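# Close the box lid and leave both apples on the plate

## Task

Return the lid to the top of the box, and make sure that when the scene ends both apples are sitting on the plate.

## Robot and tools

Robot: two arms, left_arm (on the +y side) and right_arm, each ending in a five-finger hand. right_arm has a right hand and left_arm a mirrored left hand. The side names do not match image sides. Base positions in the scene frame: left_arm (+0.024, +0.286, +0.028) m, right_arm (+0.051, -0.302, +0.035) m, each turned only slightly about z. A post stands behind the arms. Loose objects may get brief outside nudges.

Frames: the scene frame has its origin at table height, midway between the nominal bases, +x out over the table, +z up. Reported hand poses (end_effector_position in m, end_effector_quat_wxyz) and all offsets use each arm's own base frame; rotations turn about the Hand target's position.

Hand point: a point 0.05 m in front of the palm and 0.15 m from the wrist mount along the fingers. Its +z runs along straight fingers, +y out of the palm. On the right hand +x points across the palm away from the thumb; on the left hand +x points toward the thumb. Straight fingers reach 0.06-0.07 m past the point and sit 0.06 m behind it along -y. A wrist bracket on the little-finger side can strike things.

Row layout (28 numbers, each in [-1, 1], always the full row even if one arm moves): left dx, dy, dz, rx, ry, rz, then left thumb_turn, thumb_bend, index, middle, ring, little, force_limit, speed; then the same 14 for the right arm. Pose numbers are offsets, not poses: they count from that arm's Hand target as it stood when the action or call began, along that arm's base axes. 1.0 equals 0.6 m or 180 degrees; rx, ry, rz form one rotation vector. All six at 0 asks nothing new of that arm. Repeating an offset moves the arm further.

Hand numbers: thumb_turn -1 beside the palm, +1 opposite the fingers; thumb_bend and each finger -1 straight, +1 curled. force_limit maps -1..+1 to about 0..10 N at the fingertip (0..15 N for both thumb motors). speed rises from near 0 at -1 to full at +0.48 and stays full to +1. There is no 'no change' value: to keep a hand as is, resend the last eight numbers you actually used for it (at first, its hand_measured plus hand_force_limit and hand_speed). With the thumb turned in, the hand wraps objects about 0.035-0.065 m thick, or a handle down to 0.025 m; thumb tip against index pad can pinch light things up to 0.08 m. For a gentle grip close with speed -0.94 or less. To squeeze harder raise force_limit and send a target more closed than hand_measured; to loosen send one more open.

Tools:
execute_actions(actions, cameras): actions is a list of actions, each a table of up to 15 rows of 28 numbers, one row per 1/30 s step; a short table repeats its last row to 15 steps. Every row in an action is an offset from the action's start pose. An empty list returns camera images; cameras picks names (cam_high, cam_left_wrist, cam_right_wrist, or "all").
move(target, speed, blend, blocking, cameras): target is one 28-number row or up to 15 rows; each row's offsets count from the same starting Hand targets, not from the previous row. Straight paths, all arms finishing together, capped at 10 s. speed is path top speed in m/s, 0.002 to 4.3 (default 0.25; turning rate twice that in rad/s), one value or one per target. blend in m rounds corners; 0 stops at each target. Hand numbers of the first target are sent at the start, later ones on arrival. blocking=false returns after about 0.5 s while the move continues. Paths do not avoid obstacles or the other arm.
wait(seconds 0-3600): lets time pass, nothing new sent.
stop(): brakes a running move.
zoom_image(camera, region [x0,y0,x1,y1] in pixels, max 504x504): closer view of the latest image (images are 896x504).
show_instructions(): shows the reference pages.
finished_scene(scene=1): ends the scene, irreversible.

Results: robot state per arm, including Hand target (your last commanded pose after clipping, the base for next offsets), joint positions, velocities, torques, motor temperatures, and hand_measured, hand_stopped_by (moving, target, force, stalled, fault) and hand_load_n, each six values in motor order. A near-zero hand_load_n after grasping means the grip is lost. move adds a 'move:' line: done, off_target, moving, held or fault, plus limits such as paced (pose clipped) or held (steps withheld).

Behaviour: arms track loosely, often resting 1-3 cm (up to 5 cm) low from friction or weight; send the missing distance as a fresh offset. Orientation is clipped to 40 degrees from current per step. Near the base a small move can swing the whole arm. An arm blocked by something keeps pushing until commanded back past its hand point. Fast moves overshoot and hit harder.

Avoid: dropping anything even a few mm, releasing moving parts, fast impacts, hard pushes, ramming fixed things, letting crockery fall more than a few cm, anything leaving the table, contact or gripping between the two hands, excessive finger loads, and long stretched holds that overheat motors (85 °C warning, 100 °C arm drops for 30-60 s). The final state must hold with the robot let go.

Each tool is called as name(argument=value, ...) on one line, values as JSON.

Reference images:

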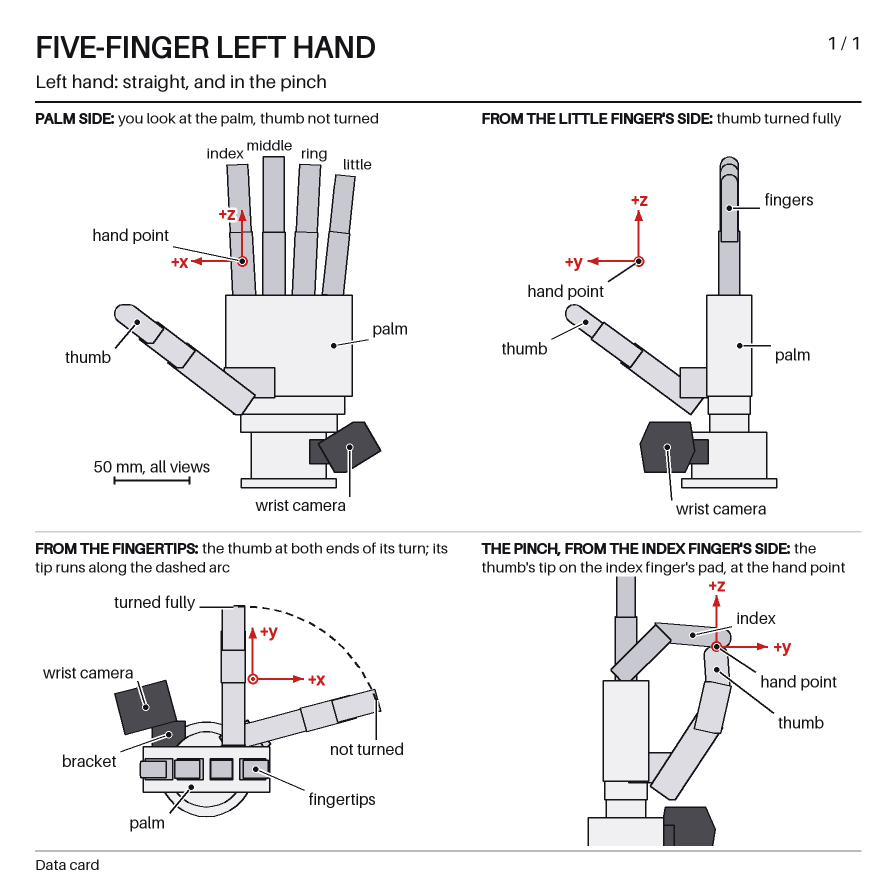

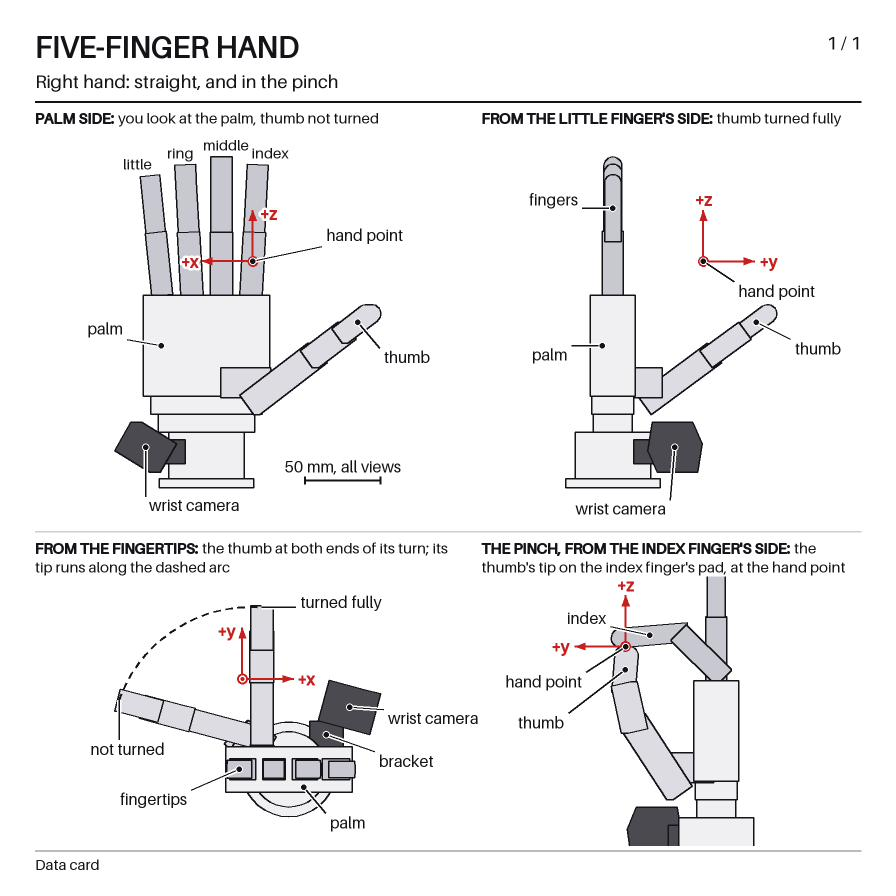

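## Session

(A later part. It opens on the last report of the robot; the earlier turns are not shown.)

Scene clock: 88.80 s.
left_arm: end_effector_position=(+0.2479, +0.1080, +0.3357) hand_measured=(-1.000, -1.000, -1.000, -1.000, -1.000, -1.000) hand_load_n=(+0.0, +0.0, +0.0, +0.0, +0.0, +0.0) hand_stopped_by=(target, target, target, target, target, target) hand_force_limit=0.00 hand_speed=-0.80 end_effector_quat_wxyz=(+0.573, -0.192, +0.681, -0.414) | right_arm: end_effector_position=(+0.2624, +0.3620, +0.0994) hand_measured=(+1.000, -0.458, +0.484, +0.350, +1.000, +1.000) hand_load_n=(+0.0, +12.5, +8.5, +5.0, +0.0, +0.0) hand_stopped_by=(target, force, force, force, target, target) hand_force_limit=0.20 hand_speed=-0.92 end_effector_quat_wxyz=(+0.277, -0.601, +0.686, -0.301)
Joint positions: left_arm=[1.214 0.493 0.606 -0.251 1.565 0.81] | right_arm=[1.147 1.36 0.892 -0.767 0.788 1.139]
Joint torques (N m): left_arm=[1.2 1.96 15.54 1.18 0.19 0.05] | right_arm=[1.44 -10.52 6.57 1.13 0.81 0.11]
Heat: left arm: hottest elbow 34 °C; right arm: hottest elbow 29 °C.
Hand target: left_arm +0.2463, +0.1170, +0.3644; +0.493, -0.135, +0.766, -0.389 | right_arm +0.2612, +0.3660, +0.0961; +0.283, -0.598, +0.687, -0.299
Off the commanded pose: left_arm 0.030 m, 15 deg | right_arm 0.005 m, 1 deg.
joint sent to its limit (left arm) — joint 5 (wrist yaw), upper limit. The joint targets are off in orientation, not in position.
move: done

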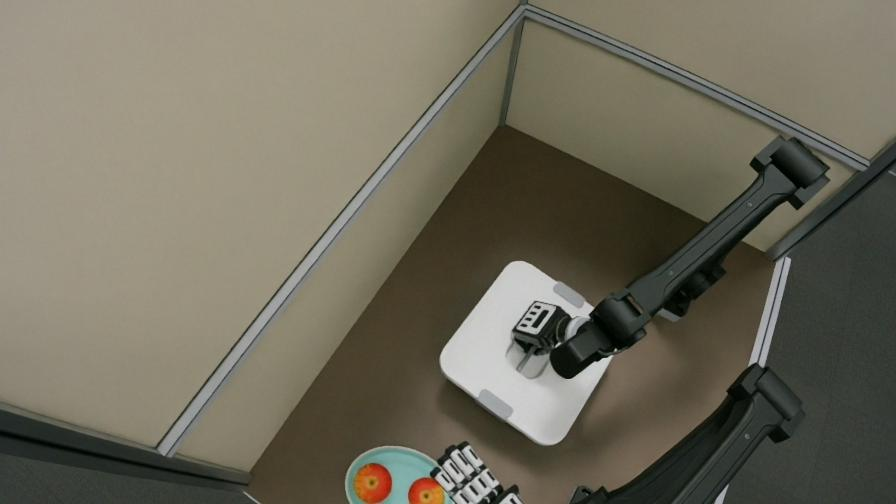

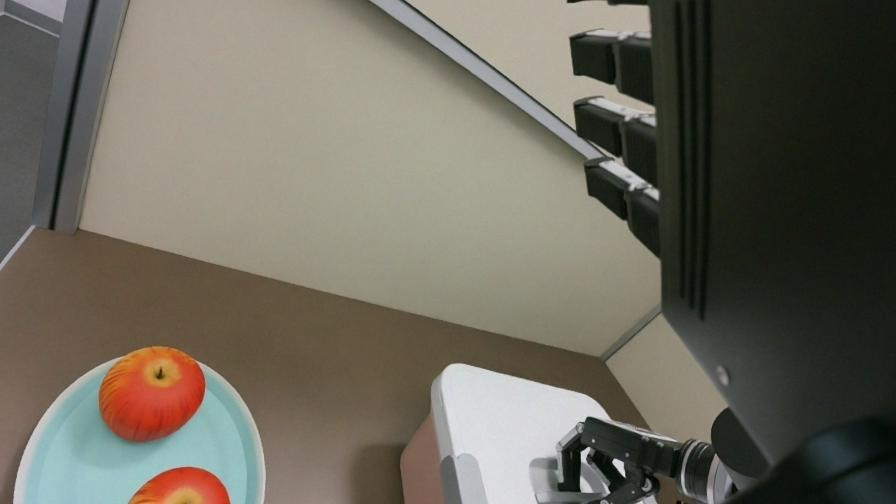

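move(target=[[0,0,0,0,0,0,-1,-1,-1,-1,-1,-1,0,-0.8,0,0,-0.013,0,0,0,1,-0.2,0.52,0.52,1,1,0.2,-0.92]], speed=0.05, cameras=["cam_high","cam_left_wrist"])

zoom_image(camera="cam_left_wrist", region=[380, 330, 560, 504])

zoom_image(camera="cam_high", region=[420, 240, 640, 460])

Scene clock: 90.00 s.
left_arm: end_effector_position=(+0.2479, +0.1080, +0.3357) hand_measured=(-1.000, -1.000, -1.000, -1.000, -1.000, -1.000) hand_load_n=(+0.0, +0.0, -0.5, +0.0, +0.0, +0.0) hand_stopped_by=(target, target, target, target, target, target) hand_force_limit=0.00 hand_speed=-0.80 end_effector_quat_wxyz=(+0.573, -0.192, +0.681, -0.414) | right_arm: end_effector_position=(+0.2627, +0.3630, +0.0934) hand_measured=(+1.000, -0.458, +0.484, +0.350, +1.000, +1.000) hand_load_n=(+0.0, +12.5, +10.0, +6.0, +0.0, +0.0) hand_stopped_by=(target, force, force, force, target, target) hand_force_limit=0.20 hand_speed=-0.92 end_effector_quat_wxyz=(+0.279, -0.600, +0.687, -0.299)
Joint positions: left_arm=[1.214 0.493 0.606 -0.251 1.565 0.81] | right_arm=[1.148 1.368 0.881 -0.743 0.788 1.139]
Joint torques (N m): left_arm=[1.2 1.9 15.54 1.2 0.19 0.05] | right_arm=[1.32 -9.88 6.43 1.14 0.78 0.09]
Heat: left arm: hottest elbow 34 °C; right arm: hottest elbow 28 °C.
Hand target: left_arm +0.2463, +0.1170, +0.3644; +0.493, -0.135, +0.766, -0.389 | right_arm +0.2611, +0.3660, +0.0884; +0.283, -0.598, +0.688, -0.299
Off the commanded pose: left_arm 0.030 m, 15 deg | right_arm 0.006 m, 1 deg.
joint sent to its limit (left arm) — joint 5 (wrist yaw), upper limit. The joint targets are off in orientation, not in position.
move: done

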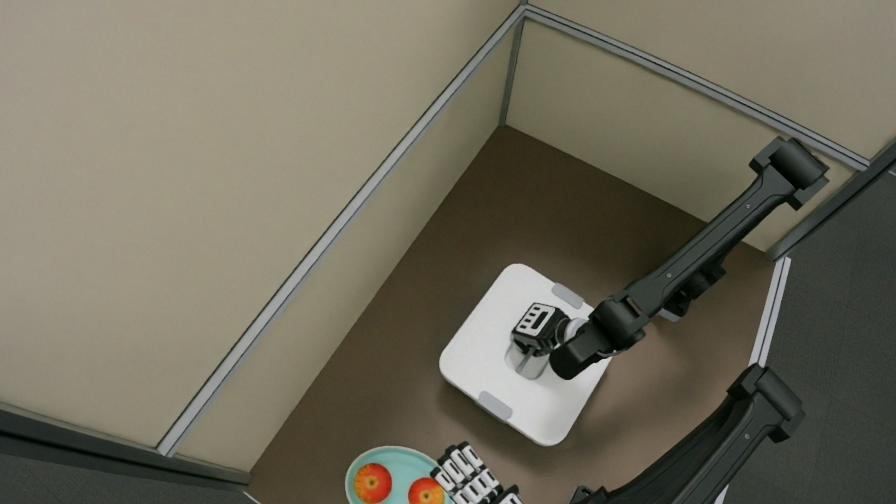

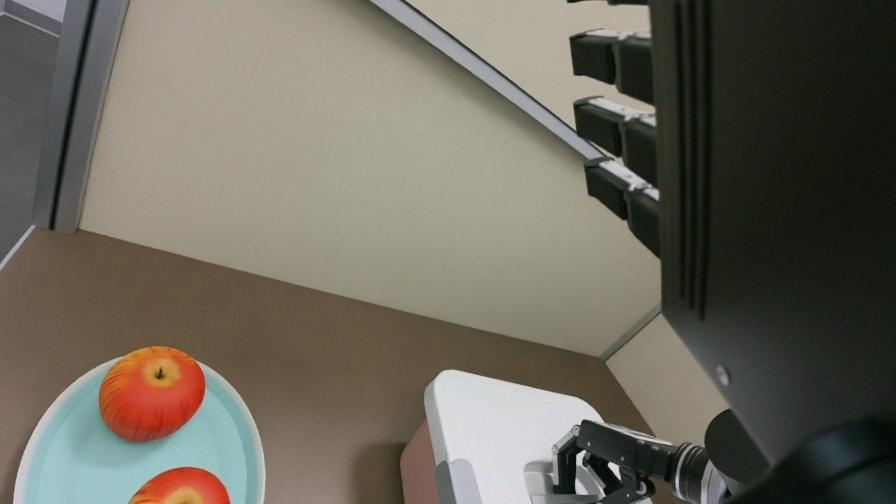

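Scaled by 2.800.

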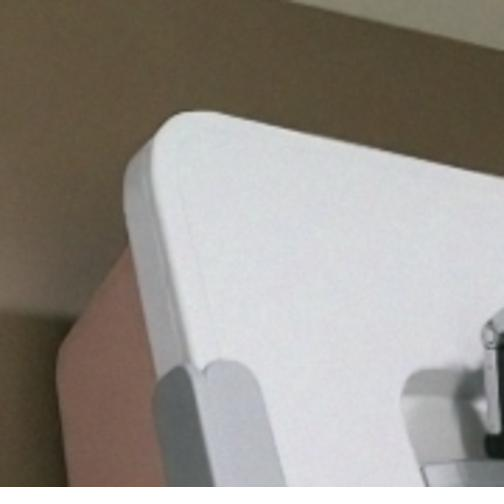

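Scaled by 2.291.

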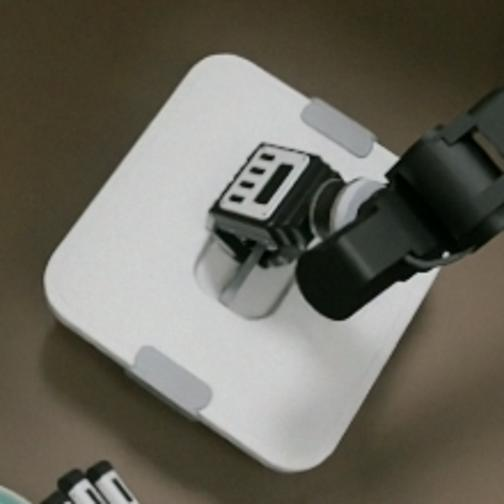

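move(target=[[0,0,0,0,0,0,-1,-1,-1,-1,-1,-1,0,-0.8,0,0,-0.013,0,0,0,1,-0.2,0.52,0.52,1,1,0.2,-0.92]], speed=0.05, cameras=["cam_high","cam_left_wrist"])

zoom_image(camera="cam_left_wrist", region=[380, 330, 560, 504])

zoom_image(camera="cam_high", region=[420, 240, 640, 460])

Scene clock: 90.73 s.
left_arm: end_effector_position=(+0.2479, +0.1080, +0.3357) hand_measured=(-1.000, -1.000, -1.000, -1.000, -1.000, -1.000) hand_load_n=(+0.0, +0.0, +0.0, +0.0, +0.0, +0.0) hand_stopped_by=(target, target, target, target, target, target) hand_force_limit=0.00 hand_speed=-0.80 end_effector_quat_wxyz=(+0.573, -0.192, +0.681, -0.414) | right_arm: end_effector_position=(+0.2635, +0.3638, +0.0904) hand_measured=(+1.000, -0.458, +0.484, +0.350, +1.000, +1.000) hand_load_n=(+0.0, +12.0, +10.5, +6.0, +0.0, +0.0) hand_stopped_by=(target, force, force, force, target, target) hand_force_limit=0.20 hand_speed=-0.92 end_effector_quat_wxyz=(+0.283, -0.598, +0.687, -0.299)
Joint positions: left_arm=[1.214 0.493 0.606 -0.251 1.565 0.81] | right_arm=[1.148 1.372 0.873 -0.723 0.79 1.139]
Joint torques (N m): left_arm=[1.14 1.9 15.54 1.18 0.19 0.05] | right_arm=[1.44 -9.64 6.11 1.28 0.69 0.09]
Heat: left arm: hottest elbow 35 °C; right arm: hottest elbow 28 °C.
Hand target: left_arm +0.2463, +0.1170, +0.3644; +0.493, -0.135, +0.766, -0.389 | right_arm +0.2611, +0.3661, +0.0806; +0.283, -0.598, +0.687, -0.299
Off the commanded pose: left_arm 0.030 m, 15 deg | right_arm 0.010 m, 0 deg.
joint sent to its limit (left arm) — joint 5 (wrist yaw), upper limit. The joint targets are off in orientation, not in position.
move: done

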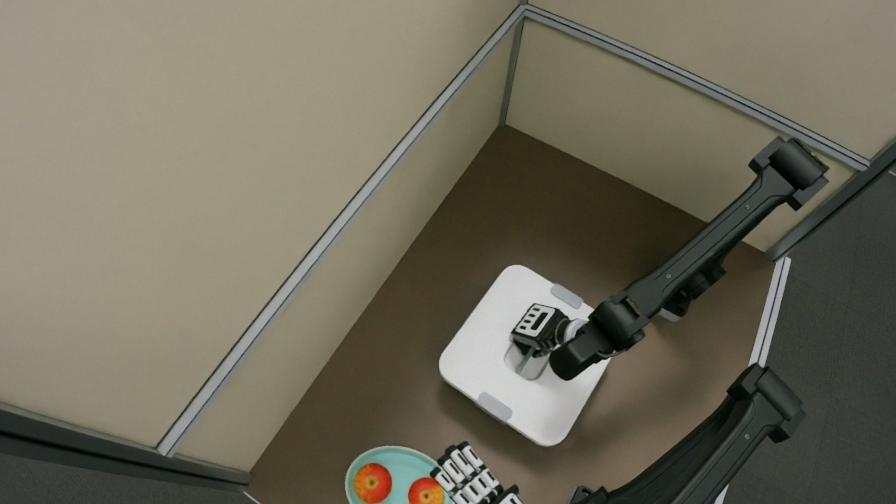

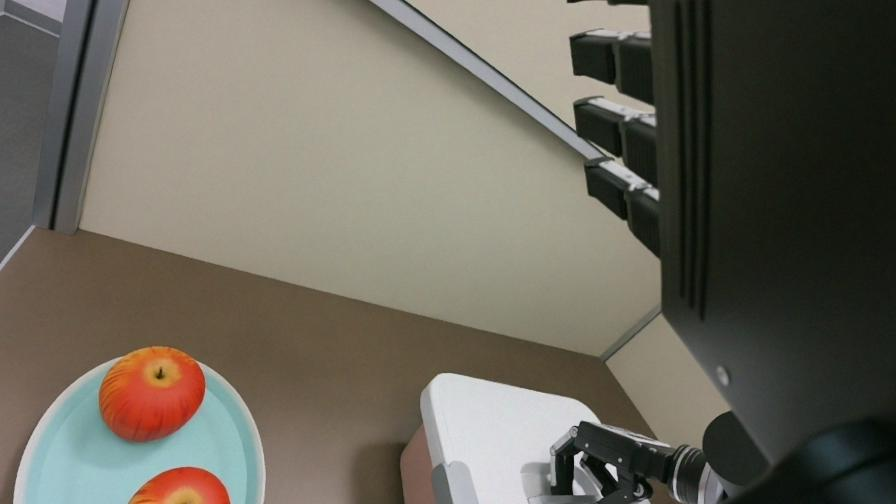

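Scaled by 2.800.

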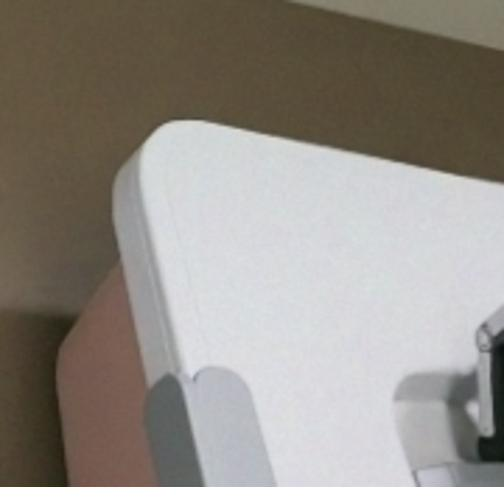

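Scaled by 2.291.

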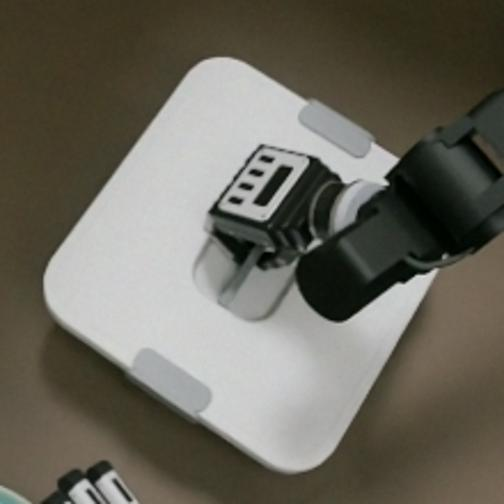

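move(target=[[0,0,0,0,0,0,-1,-1,-1,-1,-1,-1,0,-0.8,0,0,-0.013,0,0,0,1,-0.2,0.52,0.52,1,1,0.2,-0.92]], speed=0.05, cameras=["cam_high","cam_left_wrist"])

zoom_image(camera="cam_left_wrist", region=[380, 330, 560, 504])

zoom_image(camera="cam_high", region=[420, 240, 640, 460])

Scene clock: 91.77 s.
left_arm: end_effector_position=(+0.2479, +0.1080, +0.3357) hand_measured=(-1.000, -1.000, -1.000, -1.000, -1.000, -1.000) hand_load_n=(+0.0, +0.0, +0.0, +0.0, +0.0, +0.0) hand_stopped_by=(target, target, target, target, target, target) hand_force_limit=0.00 hand_speed=-0.80 end_effector_quat_wxyz=(+0.573, -0.192, +0.681, -0.414) | right_arm: end_effector_position=(+0.2628, +0.3661, +0.0853) hand_measured=(+1.000, -0.458, +0.484, +0.350, +1.000, +1.000) hand_load_n=(-0.5, +13.0, +10.5, +5.0, +0.0, +0.0) hand_stopped_by=(target, force, force, force, target, target) hand_force_limit=0.20 hand_speed=-0.92 end_effector_quat_wxyz=(+0.287, -0.598, +0.687, -0.297)
Joint positions: left_arm=[1.214 0.493 0.606 -0.251 1.565 0.81] | right_arm=[1.152 1.379 0.862 -0.698 0.792 1.139]
Joint torques (N m): left_arm=[1.14 1.9 15.53 1.2 0.19 0.05] | right_arm=[1.03 -9.35 5.89 1.22 0.64 0.08]
Heat: left arm: hottest elbow 35 °C; right arm: hottest elbow 28 °C.
Hand target: left_arm +0.2463, +0.1170, +0.3644; +0.493, -0.135, +0.766, -0.389 | right_arm +0.2611, +0.3660, +0.0728; +0.283, -0.598, +0.687, -0.299
Off the commanded pose: left_arm 0.030 m, 15 deg | right_arm 0.013 m, 0 deg.
joint sent to its limit (left arm) — joint 5 (wrist yaw), upper limit. The joint targets are off in orientation, not in position.
move: off_target (right_arm)

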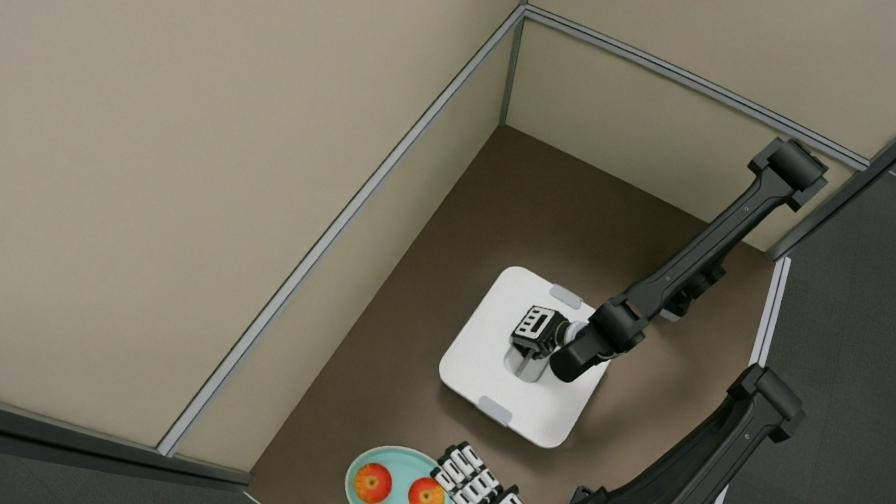

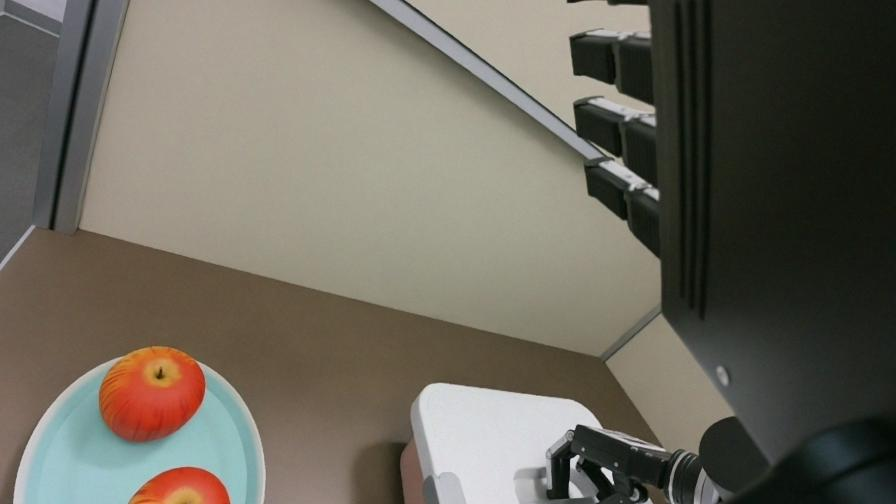

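Scaled by 2.800.

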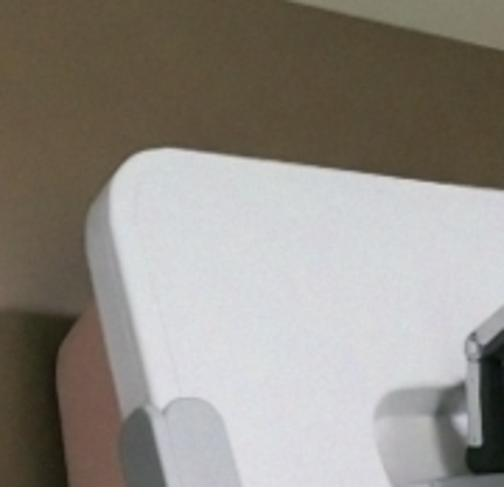

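Scaled by 2.291.

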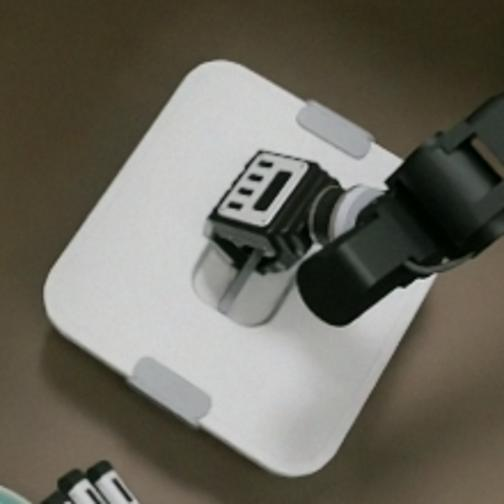

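zoom_image(camera="cam_left_wrist", region=[390, 360, 670, 504])

zoom_image(camera="cam_high", region=[530, 330, 640, 440])

zoom_image(camera="cam_high", region=[480, 240, 620, 340])

Scaled by 1.800.

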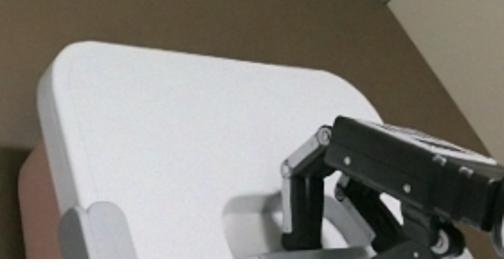

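Scaled by 4.582.

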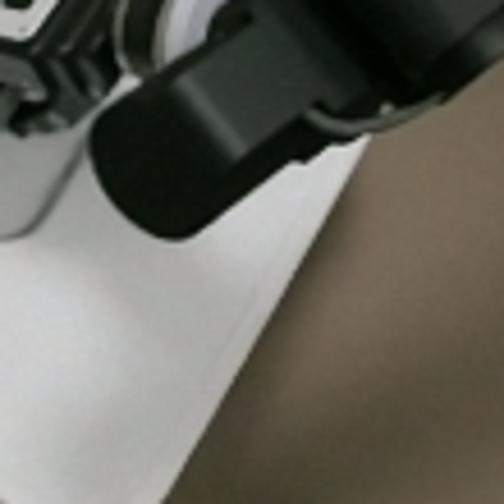

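Scaled by 3.600.

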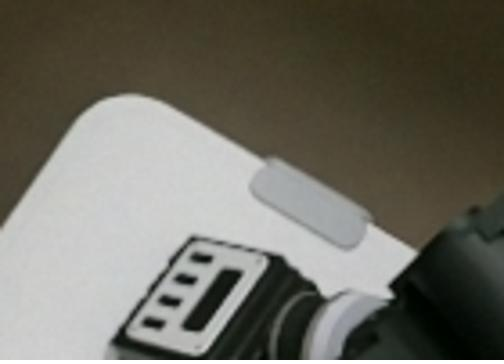

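move(target=[[0,0,0,0,0,0,-1,-1,-1,-1,-1,-1,0,-0.8,0.01,0.01,0.105,0.01,0,0,1,-0.2,0.52,0.52,1,1,0.2,-0.92]], speed=0.06, cameras=["cam_high","cam_left_wrist"])

zoom_image(camera="cam_left_wrist", region=[380, 330, 560, 504])

zoom_image(camera="cam_high", region=[420, 240, 640, 460])

Scene clock: 94.77 s.
left_arm: end_effector_position=(+0.2479, +0.1080, +0.3357) hand_measured=(-1.000, -1.000, -1.000, -1.000, -1.000, -1.000) hand_load_n=(+0.0, +0.0, +0.0, +0.0, +0.0, +0.0) hand_stopped_by=(target, target, target, target, target, target) hand_force_limit=0.00 hand_speed=-0.80 end_effector_quat_wxyz=(+0.573, -0.192, +0.681, -0.414) | right_arm: end_effector_position=(+0.2547, +0.3546, +0.1028) hand_measured=(+1.000, -0.460, +0.486, +0.350, +1.000, +1.000) hand_load_n=(+0.5, +13.5, +3.0, +1.5, +0.0, +0.0) hand_stopped_by=(target, force, force, force, target, target) hand_force_limit=0.20 hand_speed=-0.92 end_effector_quat_wxyz=(+0.266, -0.608, +0.686, -0.299)
Joint positions: left_arm=[1.214 0.493 0.606 -0.251 1.565 0.81] | right_arm=[1.152 1.34 0.892 -0.815 0.776 1.144]
Joint torques (N m): left_arm=[1.2 1.96 15.54 1.18 0.19 0.04] | right_arm=[-0.15 -12.86 10.86 0.1 0.61 -0.07]
Heat: left arm: hottest elbow 35 °C; right arm: hottest elbow 28 °C.
Hand target: left_arm +0.2463, +0.1170, +0.3644; +0.493, -0.135, +0.766, -0.389 | right_arm +0.2670, +0.3720, +0.1357; +0.292, -0.594, +0.692, -0.288
Off the commanded pose: left_arm 0.030 m, 15 deg | right_arm 0.039 m, 4 deg.
joint sent to its limit (left arm) — joint 5 (wrist yaw), upper limit. The joint targets are off in orientation, not in position.
move: off_target (right_arm)

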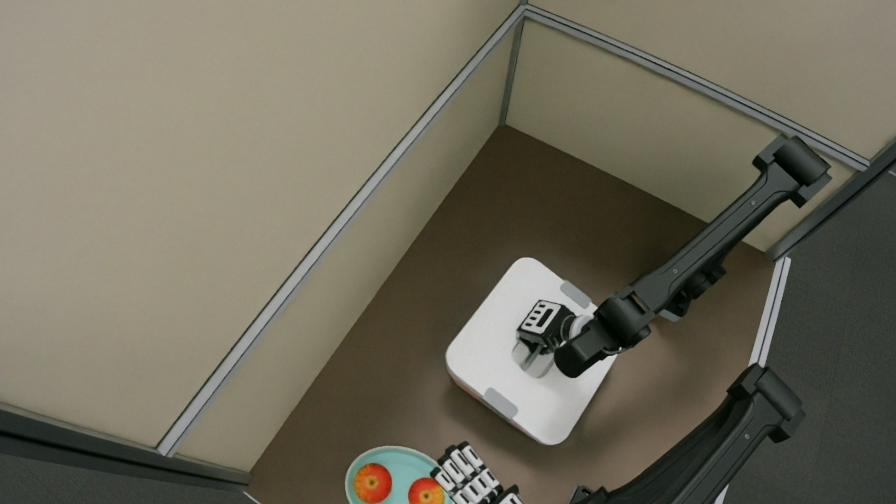

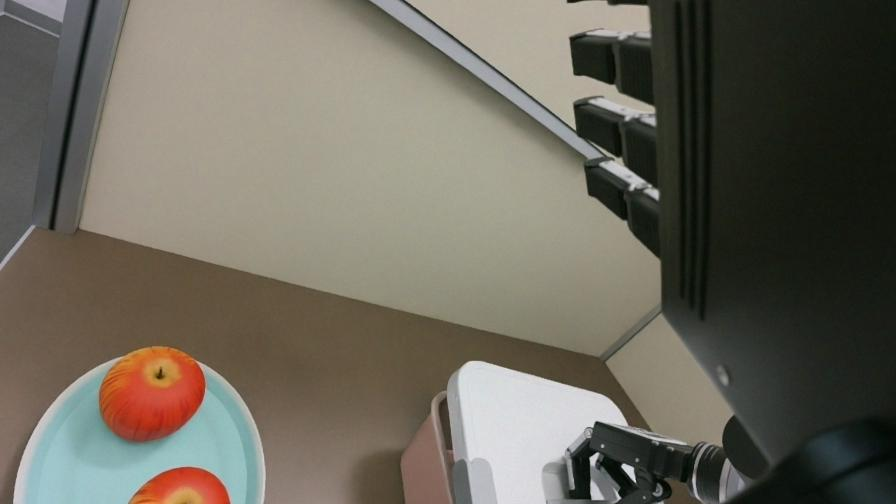

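Scaled by 2.800.

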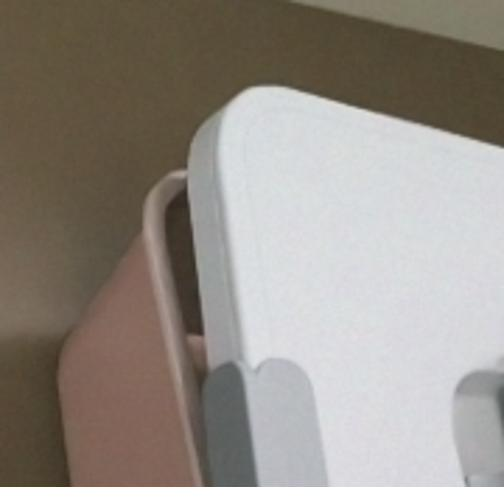

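Scaled by 2.291.

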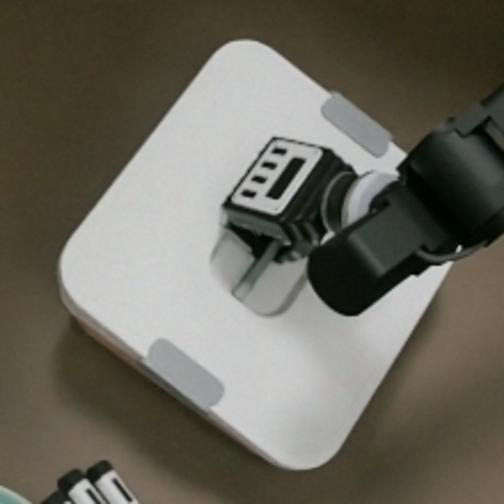

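move(target=[[0,0,0,0,0,0,-1,-1,-1,-1,-1,-1,0,-0.8,-0.012,-0.018,-0.06,-0.01,0,0,1,-0.2,0.52,0.52,1,1,0.2,-0.92]], speed=0.05, cameras=["cam_high","cam_left_wrist"])

zoom_image(camera="cam_left_wrist", region=[380, 330, 560, 504])

zoom_image(camera="cam_high", region=[420, 240, 640, 460])

Scene clock: 96.67 s.
left_arm: end_effector_position=(+0.2479, +0.1080, +0.3357) hand_measured=(-1.000, -1.000, -1.000, -1.000, -1.000, -1.000) hand_load_n=(+0.0, +0.0, +0.0, +0.0, +0.0, -0.5) hand_stopped_by=(target, target, target, target, target, target) hand_force_limit=0.00 hand_speed=-0.80 end_effector_quat_wxyz=(+0.573, -0.192, +0.681, -0.414) | right_arm: end_effector_position=(+0.2587, +0.3588, +0.1022) hand_measured=(+1.000, -0.460, +0.486, +0.350, +1.000, +1.000) hand_load_n=(+0.5, +13.5, +3.5, +2.0, +0.0, +0.0) hand_stopped_by=(target, force, force, force, target, target) hand_force_limit=0.20 hand_speed=-0.92 end_effector_quat_wxyz=(+0.279, -0.601, +0.687, -0.298)
Joint positions: left_arm=[1.214 0.493 0.606 -0.251 1.565 0.81] | right_arm=[1.152 1.342 0.883 -0.776 0.787 1.144]
Joint torques (N m): left_arm=[1.2 1.96 15.56 1.2 0.18 0.04] | right_arm=[0.79 -10.11 6.74 1.13 0.82 0.02]
Heat: left arm: hottest elbow 36 °C; right arm: hottest elbow 28 °C.
Hand target: left_arm +0.2463, +0.1170, +0.3644; +0.493, -0.135, +0.766, -0.389 | right_arm +0.2599, +0.3612, +0.0997; +0.283, -0.598, +0.687, -0.299
Off the commanded pose: left_arm 0.030 m, 15 deg | right_arm 0.004 m, 1 deg.
joint sent to its limit (left arm) — joint 5 (wrist yaw), upper limit. The joint targets are off in orientation, not in position.
move: done

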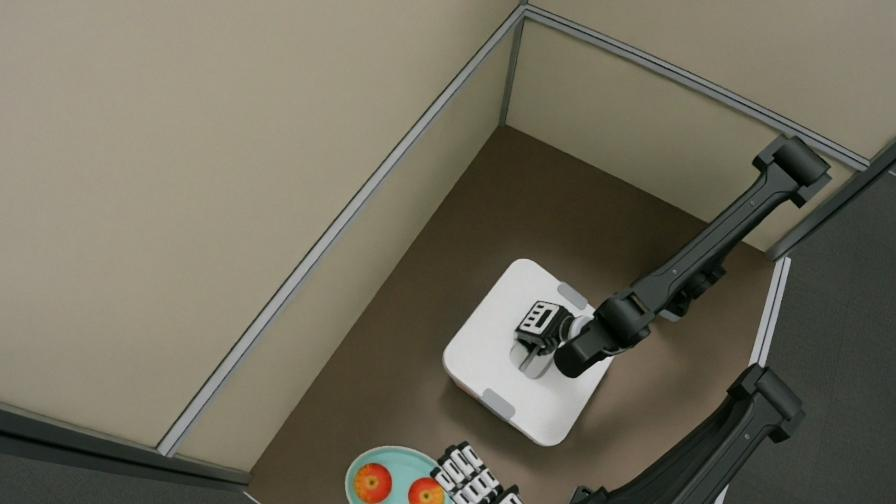

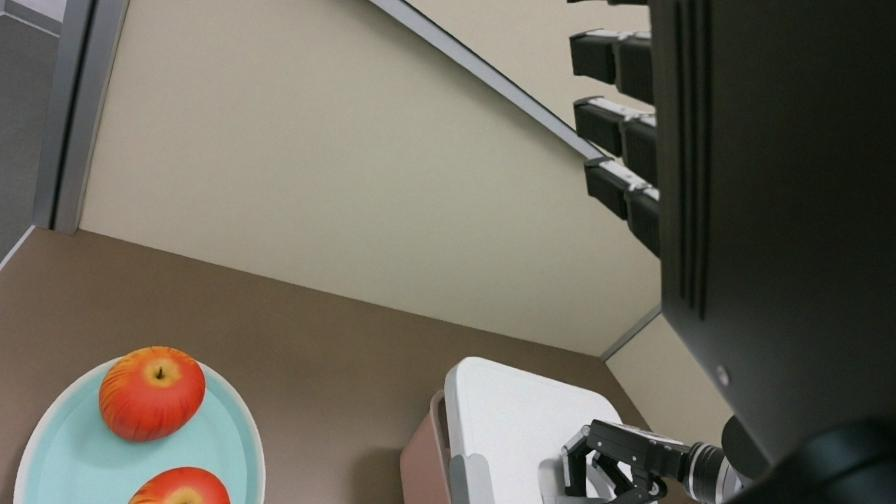

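Scaled by 2.800.

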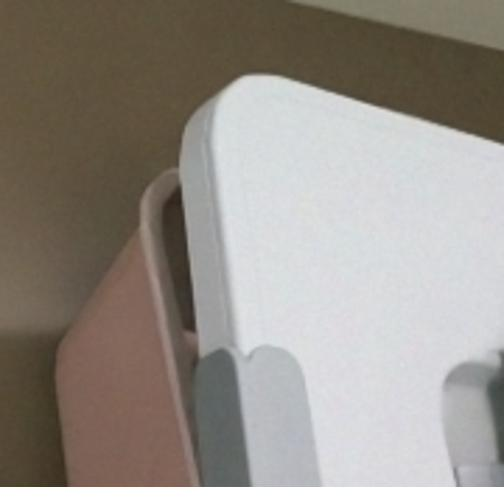

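Scaled by 2.291.

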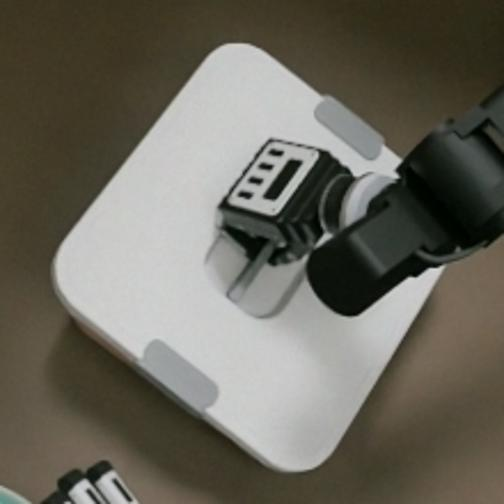

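zoom_image(camera="cam_high", region=[435, 350, 565, 455])

zoom_image(camera="cam_high", region=[540, 340, 640, 440])

Scaled by 3.877.

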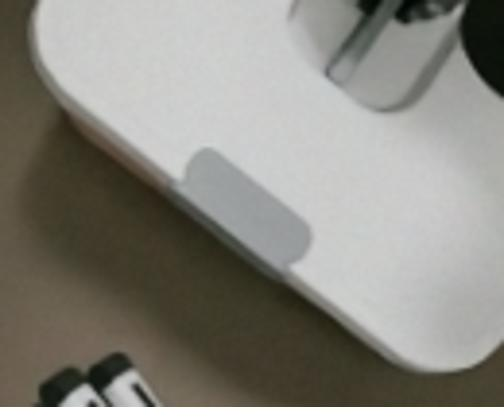

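Scaled by 5.040.

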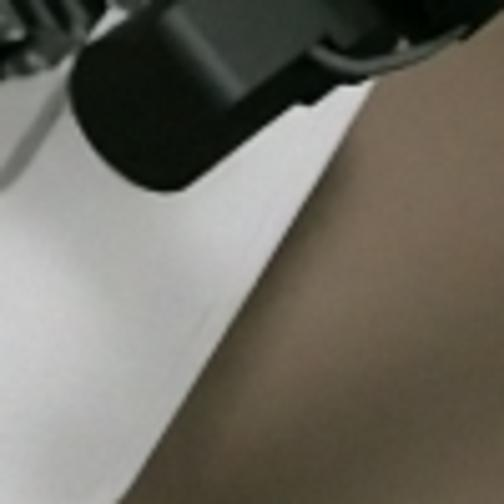

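move(target=[[0,0,0,0,0,0,-1,-1,-1,-1,-1,-1,0,-0.8,0,0,-0.01,0,0,0,1,-0.2,0.52,0.52,1,1,0.2,-0.92]], speed=0.05, cameras=["cam_high","cam_left_wrist"])

zoom_image(camera="cam_left_wrist", region=[380, 330, 560, 504])

zoom_image(camera="cam_high", region=[435, 350, 565, 455])

Scene clock: 98.90 s.
left_arm: end_effector_position=(+0.2479, +0.1080, +0.3357) hand_measured=(-1.000, -1.000, -1.000, -1.000, -1.000, -1.000) hand_load_n=(+0.0, +0.0, +0.0, +0.0, +0.0, +0.0) hand_stopped_by=(target, target, target, target, target, target) hand_force_limit=0.00 hand_speed=-0.80 end_effector_quat_wxyz=(+0.573, -0.192, +0.681, -0.414) | right_arm: end_effector_position=(+0.2588, +0.3589, +0.0960) hand_measured=(+1.000, -0.460, +0.486, +0.350, +1.000, +1.000) hand_load_n=(+0.5, +14.0, +4.5, +1.5, +0.0, +0.0) hand_stopped_by=(target, force, force, force, target, target) hand_force_limit=0.20 hand_speed=-0.92 end_effector_quat_wxyz=(+0.278, -0.601, +0.687, -0.299)
Joint positions: left_arm=[1.214 0.493 0.606 -0.251 1.565 0.81] | right_arm=[1.152 1.351 0.874 -0.758 0.787 1.144]
Joint torques (N m): left_arm=[1.14 1.9 15.54 1.18 0.19 0.04] | right_arm=[0.56 -10.46 6.61 1.16 0.79 0.02]
Heat: left arm: hottest elbow 36 °C; right arm: hottest elbow 28 °C.
Hand target: left_arm +0.2463, +0.1170, +0.3644; +0.493, -0.135, +0.766, -0.389 | right_arm +0.2598, +0.3613, +0.0937; +0.283, -0.598, +0.687, -0.299
Off the commanded pose: left_arm 0.030 m, 15 deg | right_arm 0.003 m, 1 deg.
joint sent to its limit (left arm) — joint 5 (wrist yaw), upper limit. The joint targets are off in orientation, not in position.
move: done

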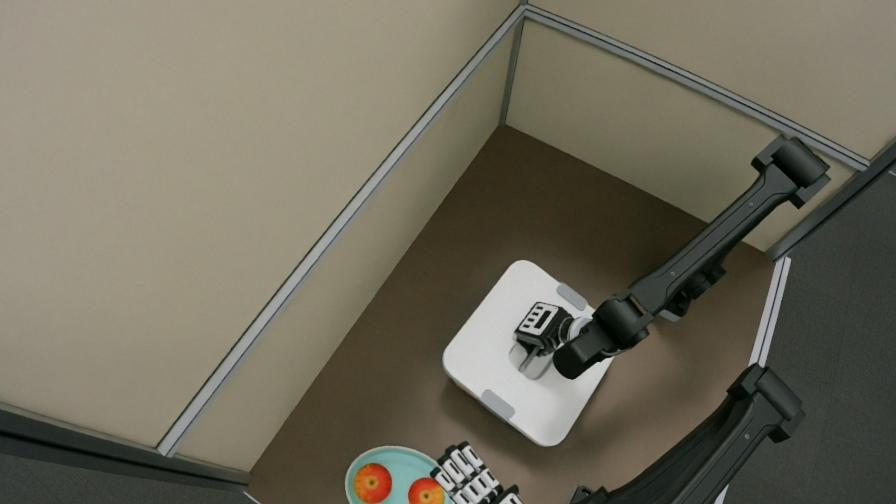

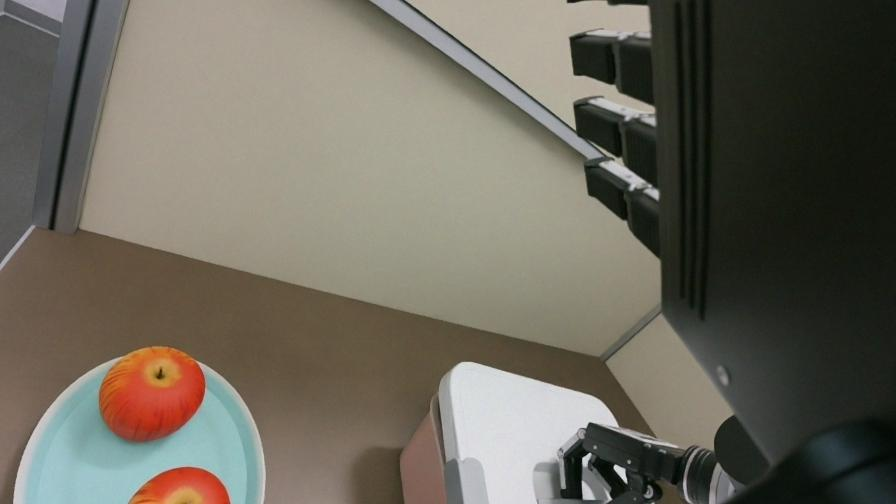

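Scaled by 2.800.

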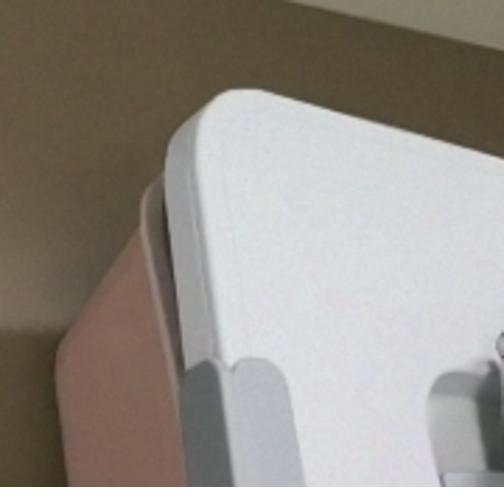

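Scaled by 3.877.

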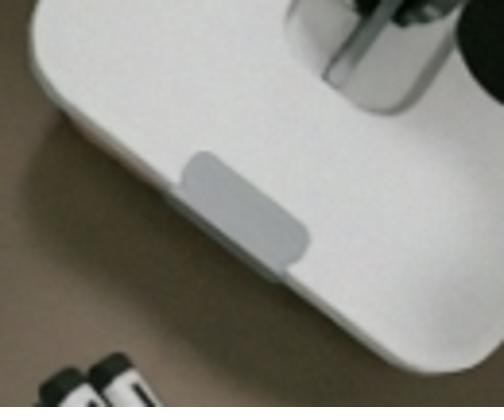

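move(target=[[0,0,0,0,0,0,-1,-1,-1,-1,-1,-1,0,-0.8,0,0,-0.01,0,0,0,1,-0.2,0.52,0.52,1,1,0.2,-0.92]], speed=0.05, cameras=["cam_high","cam_left_wrist"])

zoom_image(camera="cam_left_wrist", region=[380, 330, 560, 504])

zoom_image(camera="cam_high", region=[435, 350, 565, 455])

Scene clock: 99.93 s.
left_arm: end_effector_position=(+0.2479, +0.1080, +0.3357) hand_measured=(-1.000, -1.000, -1.000, -1.000, -1.000, -1.000) hand_load_n=(+0.0, +0.0, +0.0, -0.5, +0.0, +0.0) hand_stopped_by=(target, target, target, target, target, target) hand_force_limit=0.00 hand_speed=-0.80 end_effector_quat_wxyz=(+0.573, -0.192, +0.681, -0.414) | right_arm: end_effector_position=(+0.2590, +0.3591, +0.0906) hand_measured=(+1.000, -0.460, +0.486, +0.350, +1.000, +1.000) hand_load_n=(+0.0, +13.5, +5.0, +2.0, +0.0, +0.0) hand_stopped_by=(target, force, force, force, target, target) hand_force_limit=0.20 hand_speed=-0.92 end_effector_quat_wxyz=(+0.279, -0.601, +0.687, -0.299)
Joint positions: left_arm=[1.214 0.493 0.606 -0.251 1.565 0.81] | right_arm=[1.152 1.359 0.865 -0.74 0.787 1.144]
Joint torques (N m): left_arm=[1.14 1.9 15.54 1.2 0.19 0.05] | right_arm=[1.03 -10.29 6.54 1.11 0.79 0]
Heat: left arm: hottest elbow 36 °C; right arm: hottest elbow 28 °C.
Hand target: left_arm +0.2463, +0.1170, +0.3644; +0.493, -0.135, +0.766, -0.389 | right_arm +0.2599, +0.3612, +0.0877; +0.283, -0.598, +0.687, -0.299
Off the commanded pose: left_arm 0.030 m, 15 deg | right_arm 0.004 m, 1 deg.
joint sent to its limit (left arm) — joint 5 (wrist yaw), upper limit. The joint targets are off in orientation, not in position.
move: done

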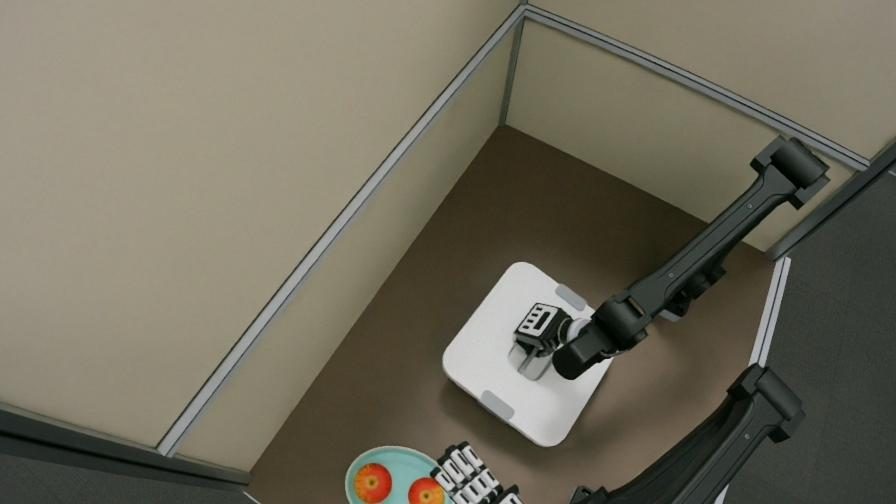

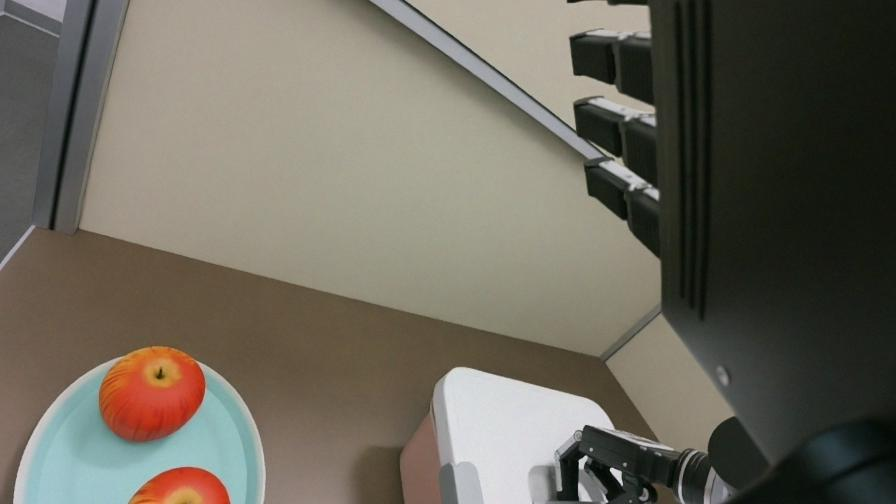

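Scaled by 2.800.

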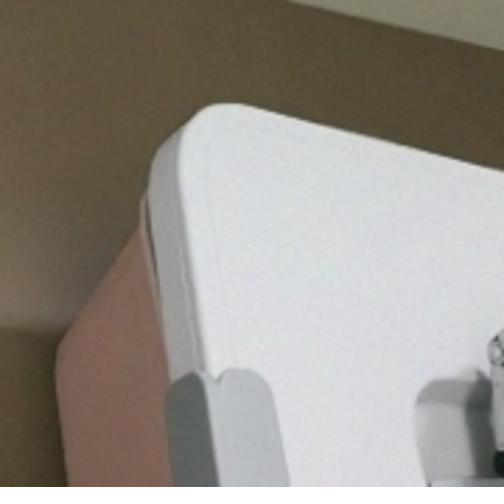

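Scaled by 3.877.

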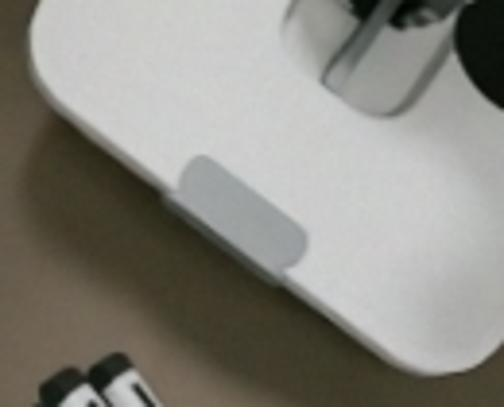

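zoom_image(camera="cam_high", region=[540, 340, 630, 430])

zoom_image(camera="cam_high", region=[530, 390, 590, 450])

Scaled by 5.600.

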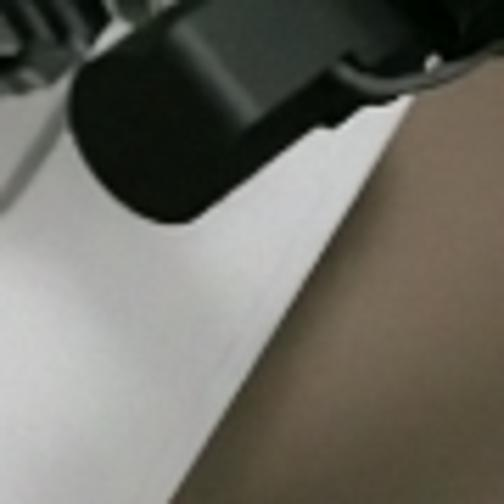

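Scaled by 8.400.

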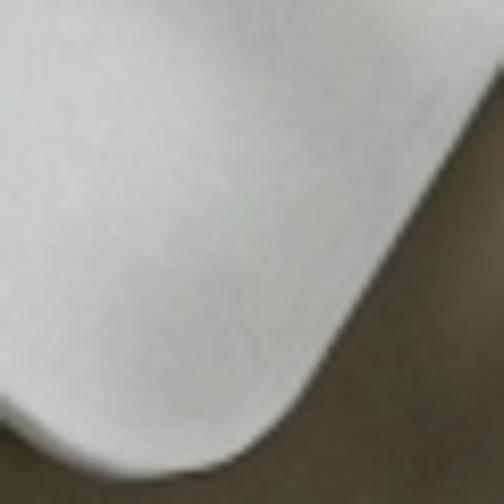

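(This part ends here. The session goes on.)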